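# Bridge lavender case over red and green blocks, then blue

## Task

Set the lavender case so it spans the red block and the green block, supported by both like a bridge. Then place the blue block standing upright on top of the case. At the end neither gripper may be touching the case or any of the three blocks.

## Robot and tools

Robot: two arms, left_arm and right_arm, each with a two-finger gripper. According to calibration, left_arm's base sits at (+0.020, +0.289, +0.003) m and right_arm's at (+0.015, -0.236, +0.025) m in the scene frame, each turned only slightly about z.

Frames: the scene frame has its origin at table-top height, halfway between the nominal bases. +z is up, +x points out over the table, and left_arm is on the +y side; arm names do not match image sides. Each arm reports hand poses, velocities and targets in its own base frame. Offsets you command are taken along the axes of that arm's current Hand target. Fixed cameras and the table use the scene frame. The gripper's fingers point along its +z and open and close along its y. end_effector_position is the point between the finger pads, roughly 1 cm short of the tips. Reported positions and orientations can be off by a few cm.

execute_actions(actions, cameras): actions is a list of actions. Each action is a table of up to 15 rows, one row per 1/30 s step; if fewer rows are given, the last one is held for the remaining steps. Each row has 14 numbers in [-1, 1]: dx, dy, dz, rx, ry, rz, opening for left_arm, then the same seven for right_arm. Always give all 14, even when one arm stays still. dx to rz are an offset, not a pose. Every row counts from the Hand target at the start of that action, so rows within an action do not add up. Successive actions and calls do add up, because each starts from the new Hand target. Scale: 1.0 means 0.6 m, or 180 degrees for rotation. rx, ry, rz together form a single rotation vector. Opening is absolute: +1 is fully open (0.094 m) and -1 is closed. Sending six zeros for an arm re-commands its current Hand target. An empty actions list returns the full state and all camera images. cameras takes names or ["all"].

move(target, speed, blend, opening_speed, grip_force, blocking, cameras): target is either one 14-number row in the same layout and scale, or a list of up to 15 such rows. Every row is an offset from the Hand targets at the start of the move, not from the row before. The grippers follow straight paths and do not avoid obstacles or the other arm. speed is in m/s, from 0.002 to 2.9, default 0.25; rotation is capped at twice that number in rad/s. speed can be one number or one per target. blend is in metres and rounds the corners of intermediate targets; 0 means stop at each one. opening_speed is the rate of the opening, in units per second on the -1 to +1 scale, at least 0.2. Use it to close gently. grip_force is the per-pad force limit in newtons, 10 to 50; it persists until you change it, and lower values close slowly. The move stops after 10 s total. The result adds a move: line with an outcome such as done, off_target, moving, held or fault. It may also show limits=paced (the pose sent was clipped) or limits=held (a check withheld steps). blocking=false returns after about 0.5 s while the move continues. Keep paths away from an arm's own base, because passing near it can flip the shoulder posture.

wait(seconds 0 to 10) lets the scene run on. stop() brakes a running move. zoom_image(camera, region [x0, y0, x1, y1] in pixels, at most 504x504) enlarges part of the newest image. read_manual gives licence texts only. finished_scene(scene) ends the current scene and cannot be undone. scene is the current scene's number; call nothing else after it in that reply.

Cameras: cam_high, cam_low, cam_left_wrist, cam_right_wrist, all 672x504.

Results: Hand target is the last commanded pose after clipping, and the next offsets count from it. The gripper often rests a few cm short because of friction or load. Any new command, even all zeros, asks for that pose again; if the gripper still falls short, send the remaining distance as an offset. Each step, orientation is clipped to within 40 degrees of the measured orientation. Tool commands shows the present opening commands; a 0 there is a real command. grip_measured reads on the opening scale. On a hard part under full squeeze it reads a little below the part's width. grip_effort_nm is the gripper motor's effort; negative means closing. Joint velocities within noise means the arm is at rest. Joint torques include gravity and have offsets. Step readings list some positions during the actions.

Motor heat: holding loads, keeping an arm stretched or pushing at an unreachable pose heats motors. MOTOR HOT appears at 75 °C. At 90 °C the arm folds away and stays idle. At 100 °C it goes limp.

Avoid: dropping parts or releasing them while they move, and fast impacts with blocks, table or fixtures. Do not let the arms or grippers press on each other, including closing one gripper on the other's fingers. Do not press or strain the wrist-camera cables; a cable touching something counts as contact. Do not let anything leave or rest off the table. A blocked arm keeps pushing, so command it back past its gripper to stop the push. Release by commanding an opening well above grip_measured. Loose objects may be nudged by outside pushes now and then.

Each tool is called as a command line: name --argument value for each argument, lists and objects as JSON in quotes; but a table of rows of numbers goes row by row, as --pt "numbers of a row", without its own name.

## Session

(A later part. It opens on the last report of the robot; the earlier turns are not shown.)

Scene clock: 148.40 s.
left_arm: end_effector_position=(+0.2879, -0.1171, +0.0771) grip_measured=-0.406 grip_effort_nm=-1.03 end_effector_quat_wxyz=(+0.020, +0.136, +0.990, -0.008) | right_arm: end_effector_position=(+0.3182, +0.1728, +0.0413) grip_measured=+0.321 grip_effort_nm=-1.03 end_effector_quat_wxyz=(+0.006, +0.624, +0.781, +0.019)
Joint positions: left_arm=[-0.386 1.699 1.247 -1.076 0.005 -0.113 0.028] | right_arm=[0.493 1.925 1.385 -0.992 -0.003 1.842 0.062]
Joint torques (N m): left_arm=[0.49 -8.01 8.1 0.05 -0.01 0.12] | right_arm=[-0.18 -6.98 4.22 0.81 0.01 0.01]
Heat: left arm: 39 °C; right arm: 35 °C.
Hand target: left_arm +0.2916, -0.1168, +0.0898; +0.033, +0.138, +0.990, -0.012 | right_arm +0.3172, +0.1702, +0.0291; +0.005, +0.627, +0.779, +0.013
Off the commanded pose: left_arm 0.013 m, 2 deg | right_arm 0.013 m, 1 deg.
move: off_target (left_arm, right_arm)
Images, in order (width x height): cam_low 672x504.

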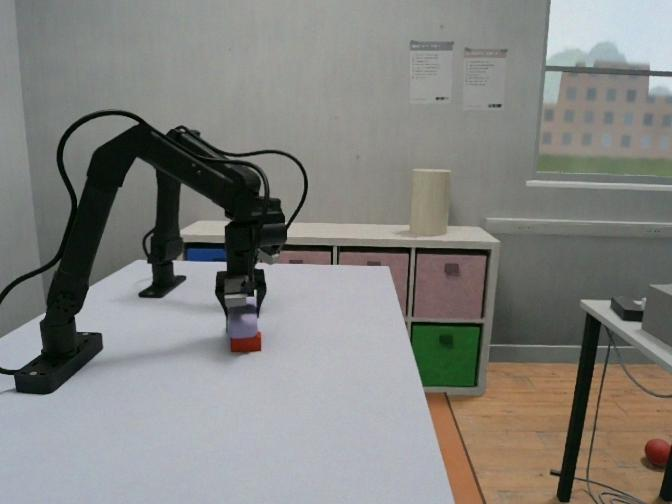

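move --pt "0 0 0 0 0 0 -0.6 0 0 -0.01 0 0 0 0.1" --pt "0 0 0 0 0 0 -0.6 0 0 -0.01 0 0 0 0.9" --pt "0 0 -0.1 0 0 0 -0.6 0 0 -0.2 0 0 0 0.9" --speed '[0.1,0.15,0.2]' --opening_speed 0.8 --cameras '["all"]'

zoom_image --camera "cam_low" --region '[160, 260, 300, 380]'

Scene clock: 159.17 s.
left_arm: end_effector_position=(+0.2869, -0.1167, +0.1362) grip_measured=-0.406 grip_effort_nm=-1.03 end_effector_quat_wxyz=(+0.020, +0.137, +0.990, -0.008) | right_arm: end_effector_position=(+0.3134, +0.1702, +0.1387) grip_measured=+0.898 grip_effort_nm=0.10 end_effector_quat_wxyz=(+0.001, +0.624, +0.781, +0.006)
Joint positions: left_arm=[-0.386 1.674 1.455 -1.309 0.005 -0.111 0.028] | right_arm=[0.493 1.888 1.726 -1.397 -0.003 1.842 0.089]
Joint torques (N m): left_arm=[0.59 -8.01 8.25 0.04 -0.01 0.12] | right_arm=[-0.23 -8.95 8.96 0.19 0 0.04]
Heat: left arm: 40 °C; right arm: 35 °C.
Hand target: left_arm +0.2878, -0.1148, +0.1496; +0.033, +0.138, +0.990, -0.012 | right_arm +0.3143, +0.1684, +0.1492; +0.005, +0.627, +0.779, +0.014
Off the commanded pose: left_arm 0.014 m, 2 deg | right_arm 0.011 m, 1 deg.
move: off_target (left_arm, right_arm)

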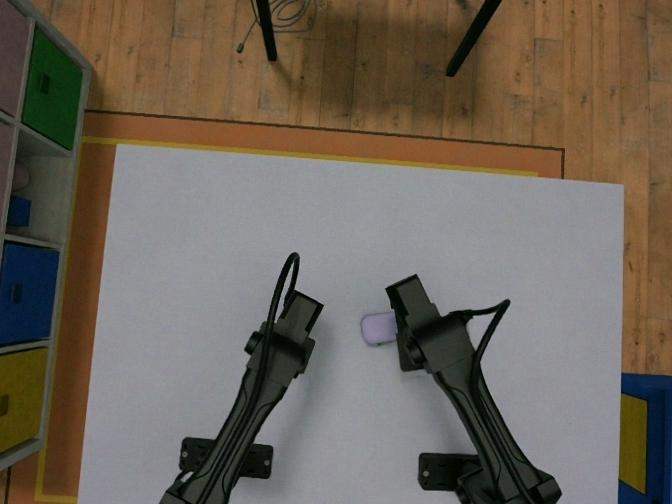

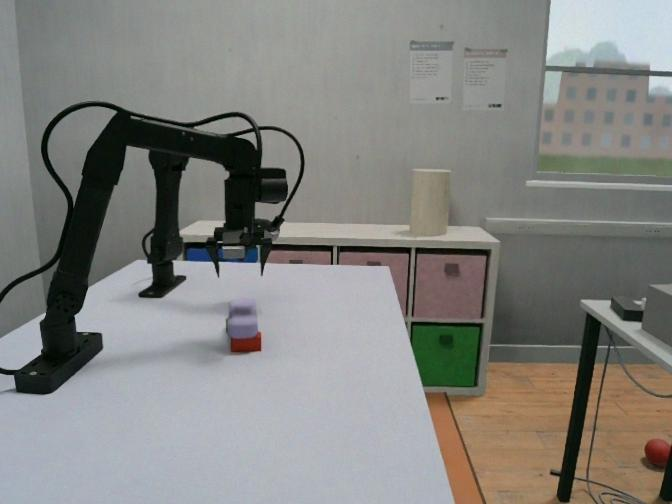

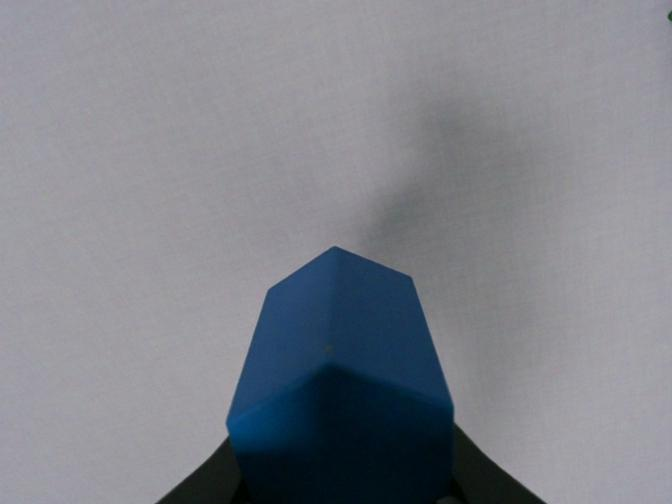

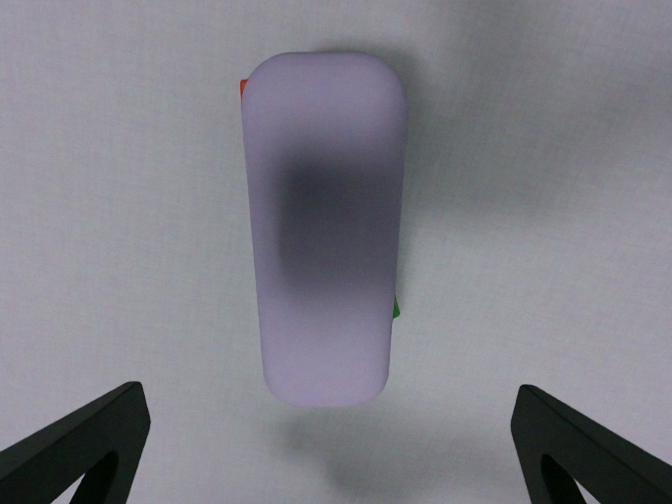

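Scaled by 3.600 from the camera's 672x504 image, which has a finer 960x720 frame.

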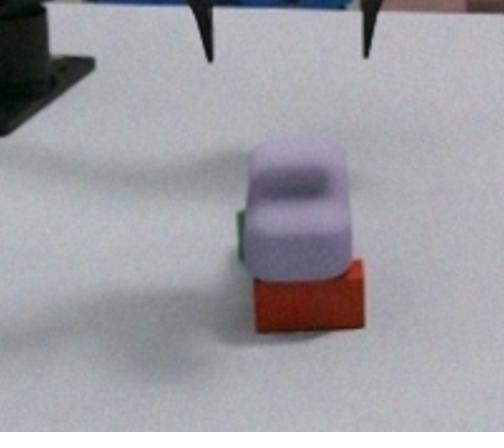

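move --target '[-0.1442,-0.3898,0.0318,0.008,0.0018,0.1128,-0.6,-0.3987,-0.1097,-0.0897,0,0,0,0.9]' --speed 0.25 --cameras '["all"]'

zoom_image --camera "cam_low" --region '[160, 240, 300, 360]'

zoom_image --camera "cam_high" --region '[340, 270, 460, 370]'

Scene clock: 169.00 s.
left_arm: end_effector_position=(+0.3065, -0.3682, +0.1439) grip_measured=-0.406 grip_effort_nm=-1.02 end_effector_quat_wxyz=(+0.057, +0.317, +0.946, -0.038) | right_arm: end_effector_position=(+0.2984, -0.0831, +0.1961) grip_measured=+0.898 grip_effort_nm=0.10 end_effector_quat_wxyz=(+0.013, +0.630, +0.776, +0.012)
Joint positions: left_arm=[-0.877 2.367 2.487 -1.553 0.005 -0.23 0.028] | right_arm=[-0.281 1.716 1.743 -1.564 -0.011 1.083 0.089]
Joint torques (N m): left_arm=[0.4 -9.55 8.1 0.12 -0.09 -0.09] | right_arm=[0.54 -5.76 8.88 0.25 -0.13 -0.02]
Heat: left arm: 40 °C; right arm: 34 °C.
Hand target: left_arm +0.3077, -0.3641, +0.1399; +0.030, +0.311, +0.950, -0.018 | right_arm +0.2998, -0.0801, +0.1990; +0.005, +0.627, +0.779, +0.013
Off the commanded pose: left_arm 0.006 m, 4 deg | right_arm 0.004 m, 1 deg.
joint sent to its limit (left arm) — joint 4 (wrist pitch), lower limit. The joint targets still meet the commanded pose.
joint sent to its limit (right arm) — joint 4 (wrist pitch), lower limit. The joint targets still meet the commanded pose.
move: off_target (left_arm)

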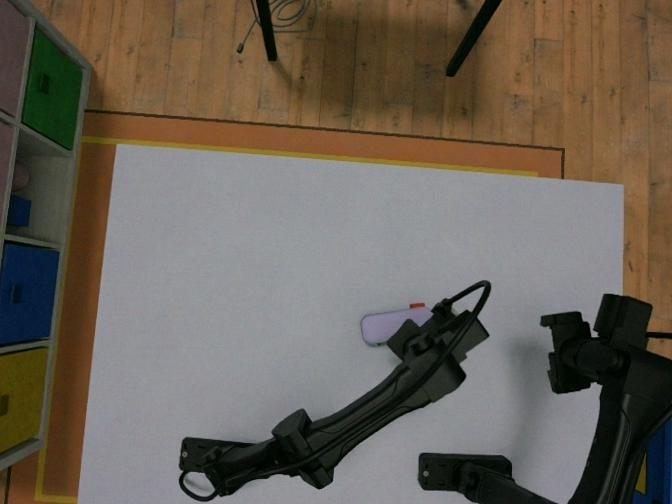

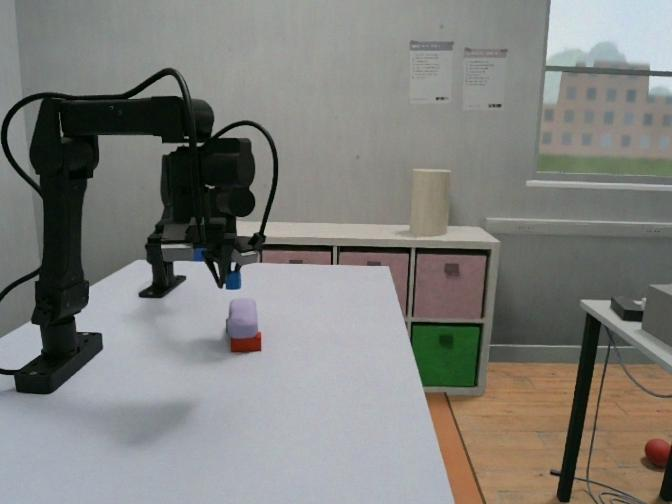

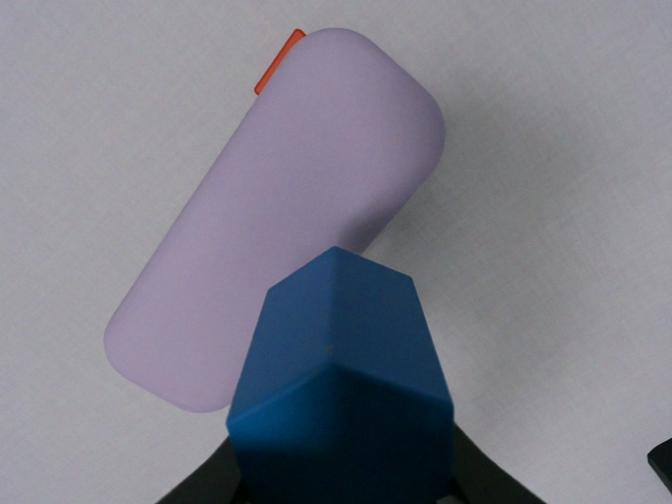

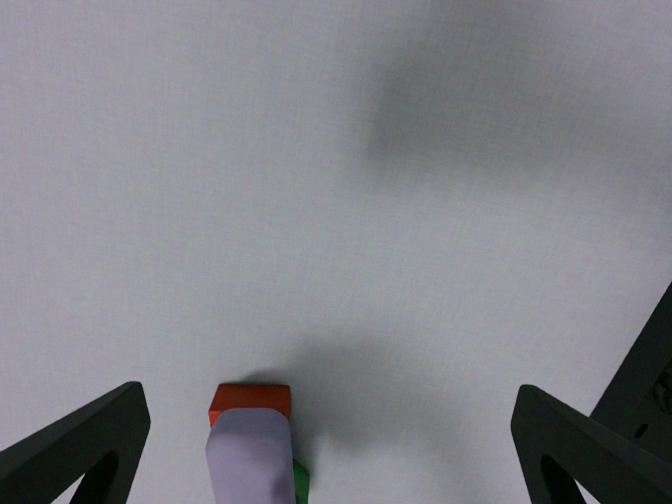

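Scaled by 3.600 from the camera's 672x504 image, which has a finer 960x720 frame.

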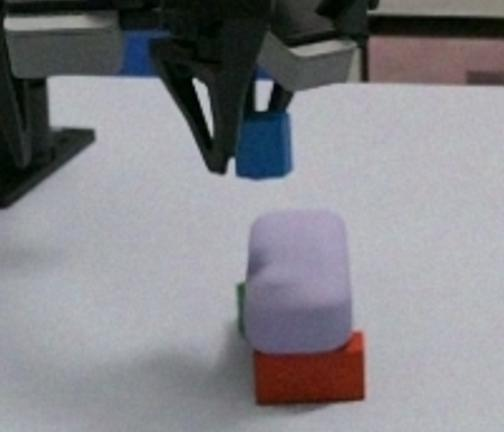

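Scaled by 4.200 from the camera's 672x504 image, which has a finer 960x720 frame.

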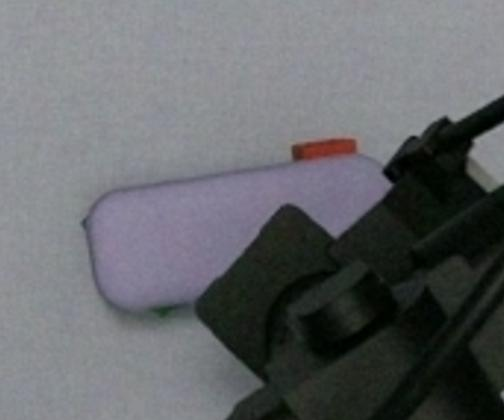

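move --target '[-0.0307,0.0307,0.0601,0,0,0,-0.6,0,0,0,0,0,0,0.9]' --speed 0.15 --cameras '["all"]'

zoom_image --camera "cam_low" --region '[160, 240, 300, 360]'

Scene clock: 178.43 s.
left_arm: end_effector_position=(+0.3365, -0.3649, +0.1087) grip_measured=-0.406 grip_effort_nm=-1.02 end_effector_quat_wxyz=(+0.045, +0.307, +0.950, -0.028) | right_arm: end_effector_position=(+0.2984, -0.0831, +0.1961) grip_measured=+0.898 grip_effort_nm=0.11 end_effector_quat_wxyz=(+0.013, +0.630, +0.776, +0.012)
Joint positions: left_arm=[-0.826 2.499 2.587 -1.553 0.005 -0.202 0.028] | right_arm=[-0.281 1.716 1.743 -1.564 -0.011 1.083 0.089]
Joint torques (N m): left_arm=[0.05 -10.35 8.1 0.06 -0.05 0.13] | right_arm=[0.55 -5.72 8.85 0.25 -0.1 -0.02]
Heat: left arm: 41 °C; right arm: 34 °C.
Hand target: left_arm +0.3351, -0.3620, +0.1049; +0.030, +0.311, +0.950, -0.018 | right_arm +0.2998, -0.0801, +0.1990; +0.005, +0.627, +0.779, +0.013
Off the commanded pose: left_arm 0.005 m, 2 deg | right_arm 0.004 m, 1 deg.
joint sent to its limit (left arm) — joint 4 (wrist pitch), lower limit. The joint targets still meet the commanded pose.
joint sent to its limit (right arm) — joint 4 (wrist pitch), lower limit. The joint targets still meet the commanded pose.
move: done

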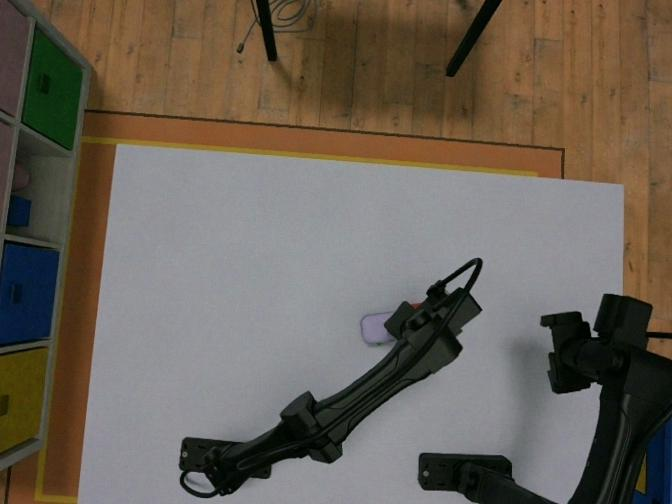

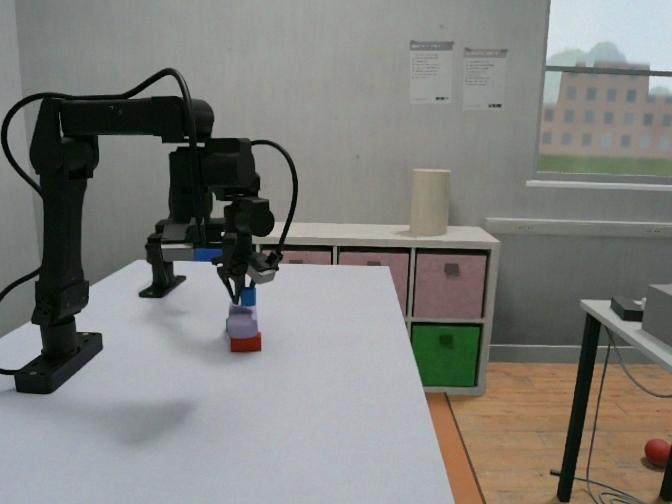

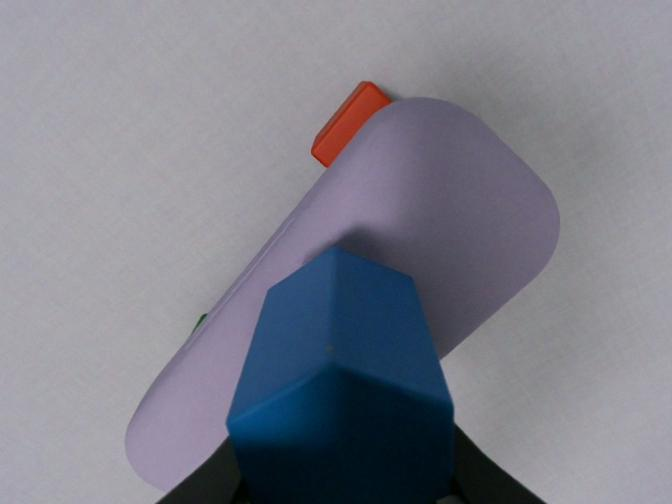

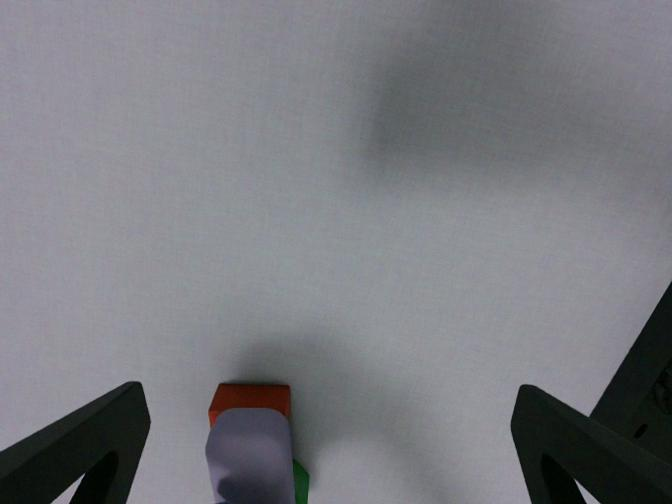

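Scaled by 3.600 from the camera's 672x504 image, which has a finer 960x720 frame.

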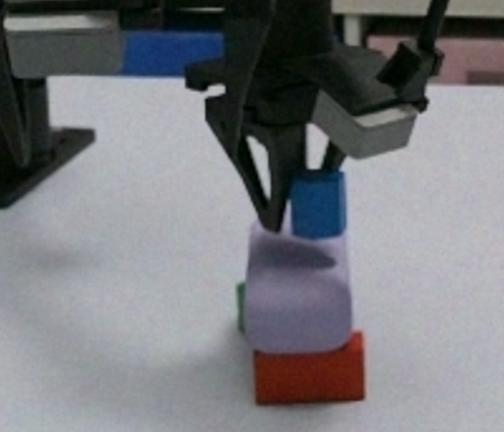

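move --target '[0.011,-0.0113,0.0128,0,0,0,-0.6,0,0,0,0,0,0,0.9]' --speed 0.1 --cameras '["cam_low","cam_left_wrist"]'

zoom_image --camera "cam_low" --region '[160, 240, 300, 360]'

Scene clock: 183.73 s.
left_arm: end_effector_position=(+0.3283, -0.3625, +0.0918) grip_measured=-0.406 grip_effort_nm=-1.03 end_effector_quat_wxyz=(+0.023, +0.311, +0.950, -0.016) | right_arm: end_effector_position=(+0.2984, -0.0831, +0.1961) grip_measured=+0.898 grip_effort_nm=0.10 end_effector_quat_wxyz=(+0.013, +0.630, +0.776, +0.012)
Joint positions: left_arm=[-0.835 2.499 2.521 -1.535 0.005 -0.202 0.028] | right_arm=[-0.281 1.716 1.743 -1.564 -0.011 1.083 0.089]
Joint torques (N m): left_arm=[-0.61 -13.39 4.56 0.38 -0.07 -0.07] | right_arm=[0.53 -5.7 8.85 0.25 -0.1 -0.05]
Heat: left arm: 40 °C; right arm: 34 °C.
Hand target: left_arm +0.3262, -0.3638, +0.0969; +0.030, +0.311, +0.950, -0.018 | right_arm +0.2998, -0.0801, +0.1990; +0.005, +0.627, +0.779, +0.013
Off the commanded pose: left_arm 0.006 m, 1 deg | right_arm 0.004 m, 1 deg.
joint sent to its limit (right arm) — joint 4 (wrist pitch), lower limit. The joint targets still meet the commanded pose.
move: done
Images, in order (width x height): cam_low 672x504, cam_left_wrist 672x504.

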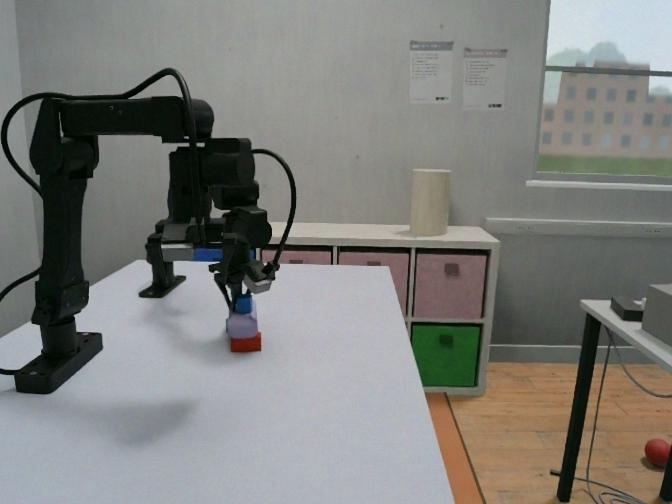

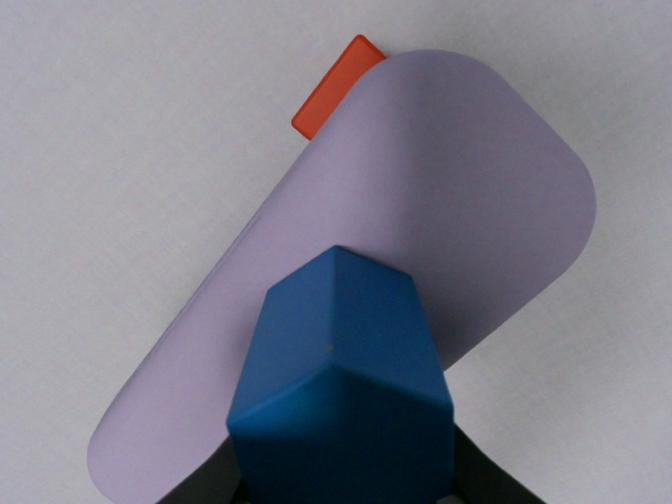

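Scaled by 3.600 from the camera's 672x504 image, which has a finer 960x720 frame.

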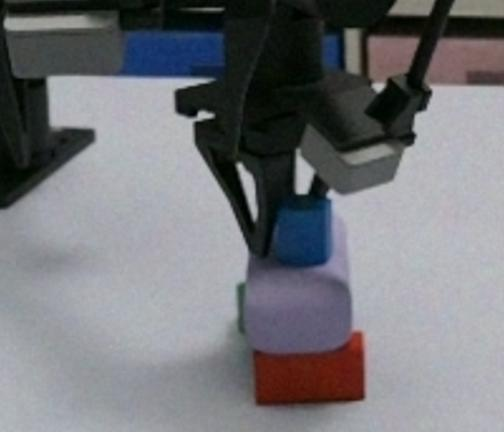

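move --target '[0,0,0.007,0,0,0,-0.6,0,0,0,0,0,0,0.9]' --speed 0.05 --cameras '["cam_low"]'

zoom_image --camera "cam_low" --region '[160, 240, 300, 360]'

Scene clock: 186.17 s.
left_arm: end_effector_position=(+0.3283, -0.3625, +0.0910) grip_measured=-0.406 grip_effort_nm=-1.03 end_effector_quat_wxyz=(+0.025, +0.311, +0.950, -0.017) | right_arm: end_effector_position=(+0.2984, -0.0831, +0.1961) grip_measured=+0.898 grip_effort_nm=0.10 end_effector_quat_wxyz=(+0.013, +0.630, +0.776, +0.012)
Joint positions: left_arm=[-0.835 2.49 2.499 -1.521 0.005 -0.202 0.028] | right_arm=[-0.281 1.716 1.743 -1.564 -0.011 1.083 0.089]
Joint torques (N m): left_arm=[-0.65 -13.14 3.95 0.47 -0.07 -0.07] | right_arm=[0.55 -5.72 8.84 0.22 -0.11 -0.04]
Heat: left arm: 40 °C; right arm: 34 °C.
Hand target: left_arm +0.3264, -0.3640, +0.0926; +0.030, +0.311, +0.950, -0.018 | right_arm +0.2998, -0.0801, +0.1990; +0.005, +0.627, +0.779, +0.013
Off the commanded pose: left_arm 0.003 m, 1 deg | right_arm 0.004 m, 1 deg.
joint sent to its limit (right arm) — joint 4 (wrist pitch), lower limit. The joint targets still meet the commanded pose.
move: done
Images, in order (width x height): cam_low 672x504.

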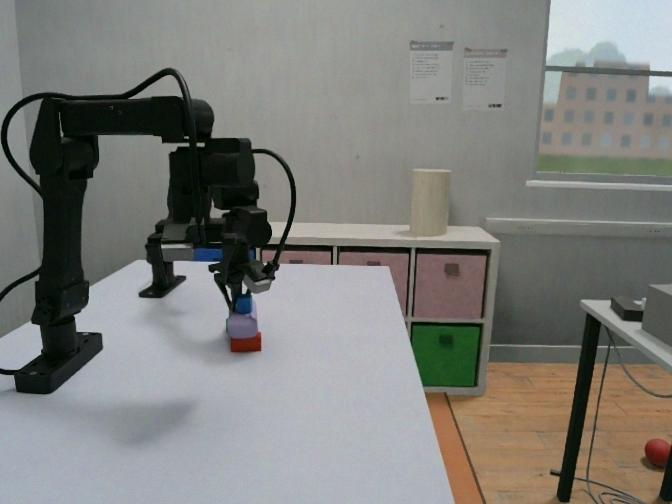

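Scaled by 3.600 from the camera's 672x504 image, which has a finer 960x720 frame.

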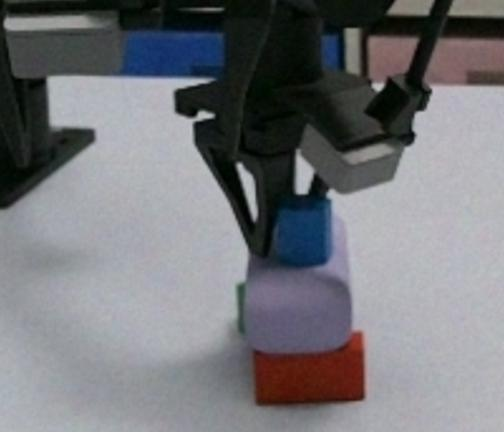

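move --target '[0,0,0.009,0,0,0,-0.6,0,0,0,0,0,0,0.9]' --speed 0.05 --cameras '["cam_low", "cam_left_wrist"]'

zoom_image --camera "cam_low" --region '[210, 280, 290, 350]'

Scene clock: 188.23 s.
left_arm: end_effector_position=(+0.3285, -0.3624, +0.0907) grip_measured=-0.406 grip_effort_nm=-1.03 end_effector_quat_wxyz=(+0.028, +0.311, +0.950, -0.018) | right_arm: end_effector_position=(+0.2984, -0.0831, +0.1961) grip_measured=+0.898 grip_effort_nm=0.11 end_effector_quat_wxyz=(+0.013, +0.630, +0.776, +0.012)
Joint positions: left_arm=[-0.835 2.473 2.466 -1.497 0.004 -0.202 0.028] | right_arm=[-0.281 1.716 1.743 -1.564 -0.011 1.083 0.089]
Joint torques (N m): left_arm=[-0.62 -12.3 3.71 0.54 -0.06 -0.07] | right_arm=[0.58 -5.71 8.85 0.24 -0.13 -0.03]
Motor temperatures (°C): left_arm=[24 36 40 32 27 26 27] | right_arm=[24 33 34 31 24 26 24]
Heat: left arm: 40 °C; right arm: 34 °C.
Hand target: left_arm +0.3267, -0.3644, +0.0872; +0.030, +0.311, +0.950, -0.018 | right_arm +0.2998, -0.0801, +0.1990; +0.005, +0.627, +0.779, +0.013
Off the commanded pose: left_arm 0.004 m, 0 deg | right_arm 0.004 m, 1 deg.
joint sent to its limit (right arm) — joint 4 (wrist pitch), lower limit. The joint targets still meet the commanded pose.
move: done
Images, in order (width x height): cam_low 672x504, cam_left_wrist 672x504.

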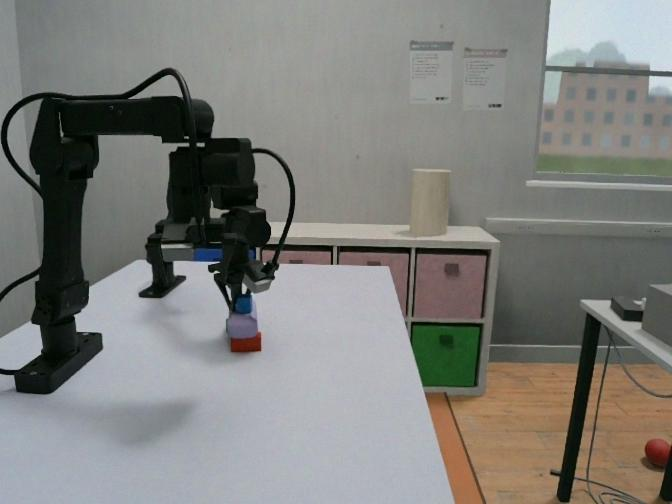

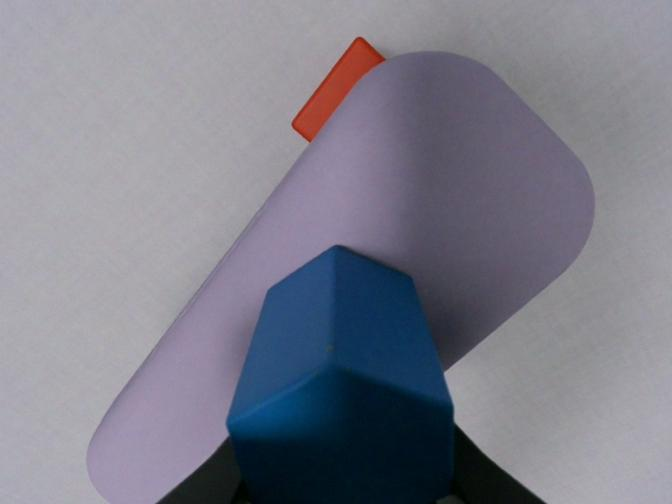

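Scaled by 6.300 from the camera's 672x504 image, which has a finer 960x720 frame.

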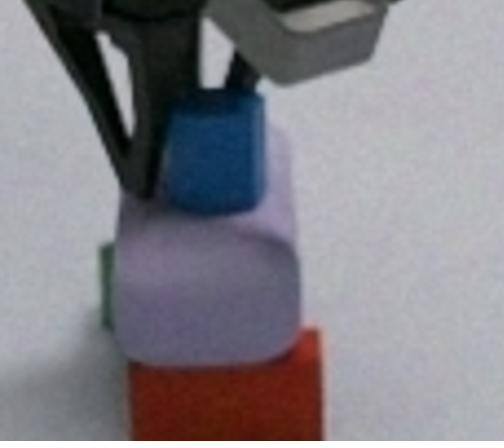

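move --pt "0 0 -0.008 0 0 0 -0.6 0 0 0 0 0 0 0.9" --pt "0 0 -0.008 0 0 0 0.2 0 0 0 0 0 0 0.9" --pt "0 0 -0.14 0 0 0 0.2 0 0 0 0 0 0 0.9" --speed '[0.05,0.1,0.1]' --opening_speed 0.6 --cameras '["all"]'

zoom_image --camera "cam_low" --region '[210, 280, 290, 350]'

Scene clock: 194.23 s.
left_arm: end_effector_position=(+0.3250, -0.3660, +0.1572) grip_measured=+0.198 grip_effort_nm=0.14 end_effector_quat_wxyz=(+0.081, +0.314, +0.944, -0.052) | right_arm: end_effector_position=(+0.2984, -0.0831, +0.1961) grip_measured=+0.898 grip_effort_nm=0.10 end_effector_quat_wxyz=(+0.013, +0.630, +0.776, +0.012)
Joint positions: left_arm=[-0.843 2.378 2.554 -1.553 0.01 -0.202 0.056] | right_arm=[-0.281 1.716 1.743 -1.564 -0.011 1.083 0.089]
Joint torques (N m): left_arm=[0.09 -12.93 6.95 0.24 -0.12 -0.08] | right_arm=[0.53 -5.72 8.84 0.23 -0.11 -0.03]
Heat: left arm: 39 °C; right arm: 34 °C.
Hand target: left_arm +0.3228, -0.3600, +0.1710; +0.030, +0.311, +0.950, -0.018 | right_arm +0.2998, -0.0801, +0.1990; +0.005, +0.627, +0.779, +0.013
Off the commanded pose: left_arm 0.015 m, 7 deg | right_arm 0.004 m, 1 deg.
joint sent to its limit (left arm) — joint 4 (wrist pitch), lower limit. The joint targets are off in orientation, not in position.
joint sent to its limit (right arm) — joint 4 (wrist pitch), lower limit. The joint targets still meet the commanded pose.
move: off_target (left_arm)

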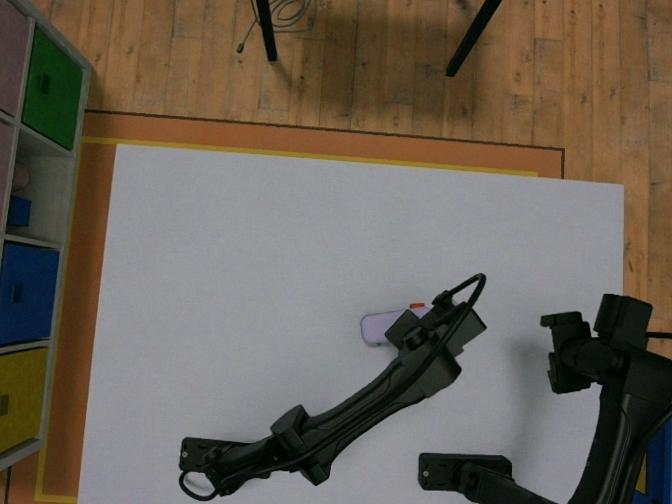

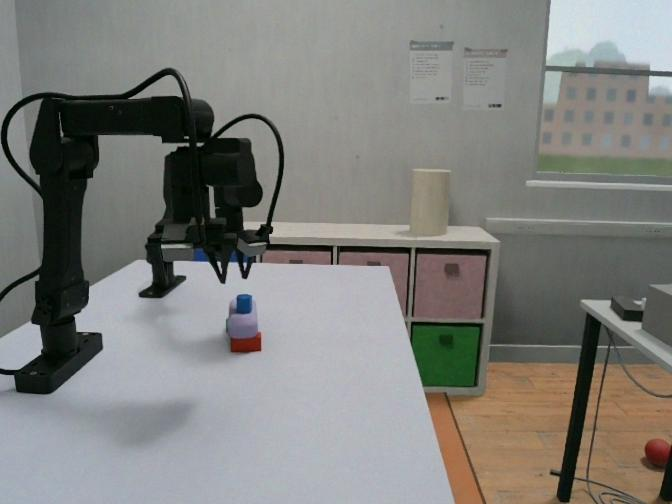

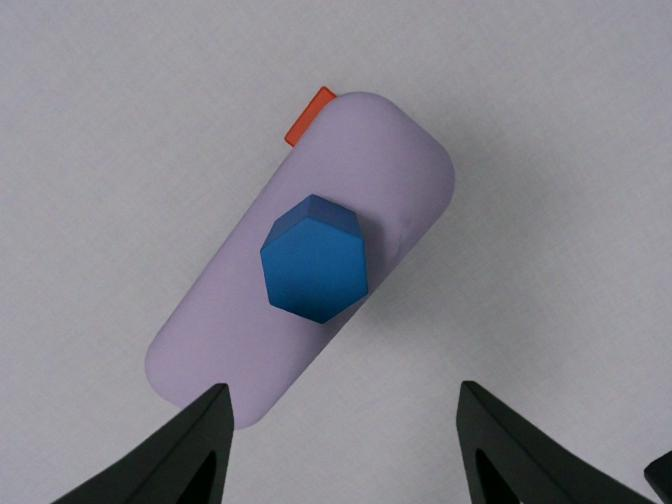

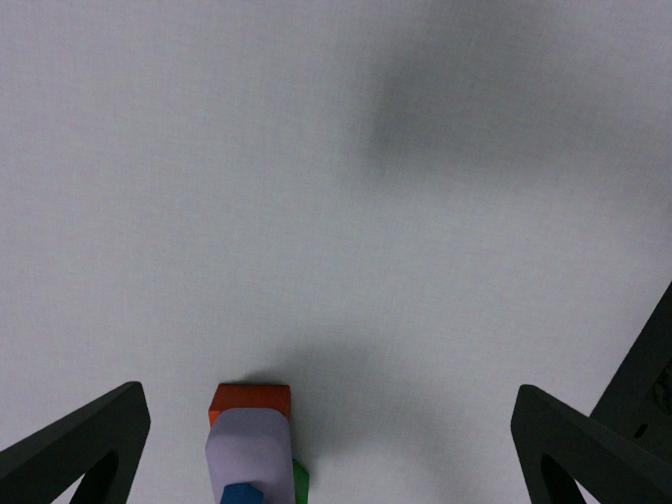

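Scaled by 6.300 from the camera's 672x504 image, which has a finer 960x720 frame.

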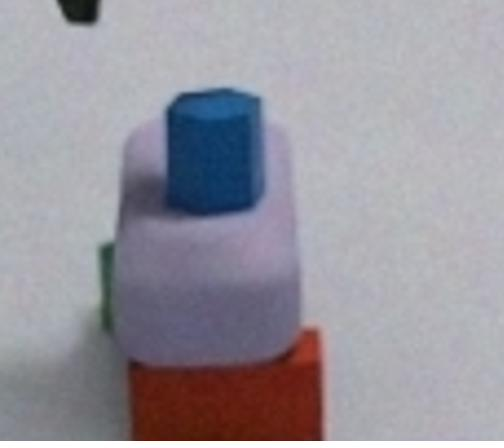

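move --target '[0.31,0.306,-0.076,0,0,0,1,0,0,0,0,0,0,0.9]' --speed 0.4 --cameras '["cam_high"]'

zoom_image --camera "cam_high" --region '[340, 270, 460, 370]'

zoom_image --camera "cam_high" --region '[170, 420, 530, 504]'

Scene clock: 222.73 s.
left_arm: end_effector_position=(+0.2890, -0.1020, +0.2011) grip_measured=+0.998 grip_effort_nm=0.14 end_effector_quat_wxyz=(+0.040, +0.306, +0.951, -0.014) | right_arm: end_effector_position=(+0.2984, -0.0831, +0.1961) grip_measured=+0.898 grip_effort_nm=0.11 end_effector_quat_wxyz=(+0.013, +0.630, +0.776, +0.012)
Joint positions: left_arm=[-0.327 1.662 1.7 -1.529 0.027 0.295 0.094] | right_arm=[-0.281 1.716 1.743 -1.564 -0.011 1.083 0.089]
Joint torques (N m): left_arm=[0.06 -7.15 4.64 0.11 0.06 0.15] | right_arm=[0.58 -5.71 8.83 0.24 -0.12 -0.03]
Heat: left arm: 39 °C; right arm: 34 °C.
Hand target: left_arm +0.2797, -0.1000, +0.2012; +0.030, +0.311, +0.950, -0.018 | right_arm +0.2998, -0.0801, +0.1990; +0.005, +0.627, +0.779, +0.013
Off the commanded pose: left_arm 0.010 m, 1 deg | right_arm 0.004 m, 1 deg.
joint sent to its limit (right arm) — joint 4 (wrist pitch), lower limit. The joint targets still meet the commanded pose.
move: done
Images, in order (width x height): cam_high 672x504.

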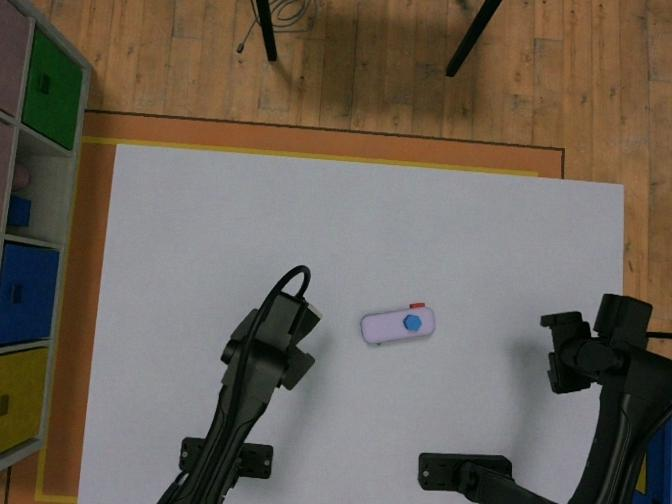

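Scaled by 4.200 from the camera's 672x504 image, which has a finer 960x720 frame.

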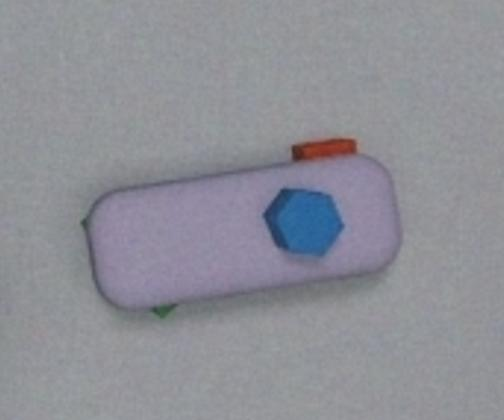

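Scaled by 1.400 from the camera's 672x504 image, which has a finer 960x720 frame.

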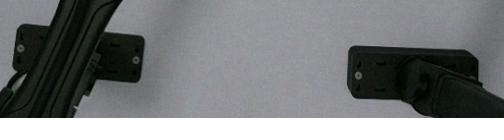

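finished_scene --scene 1

The scene is finished: the task was done.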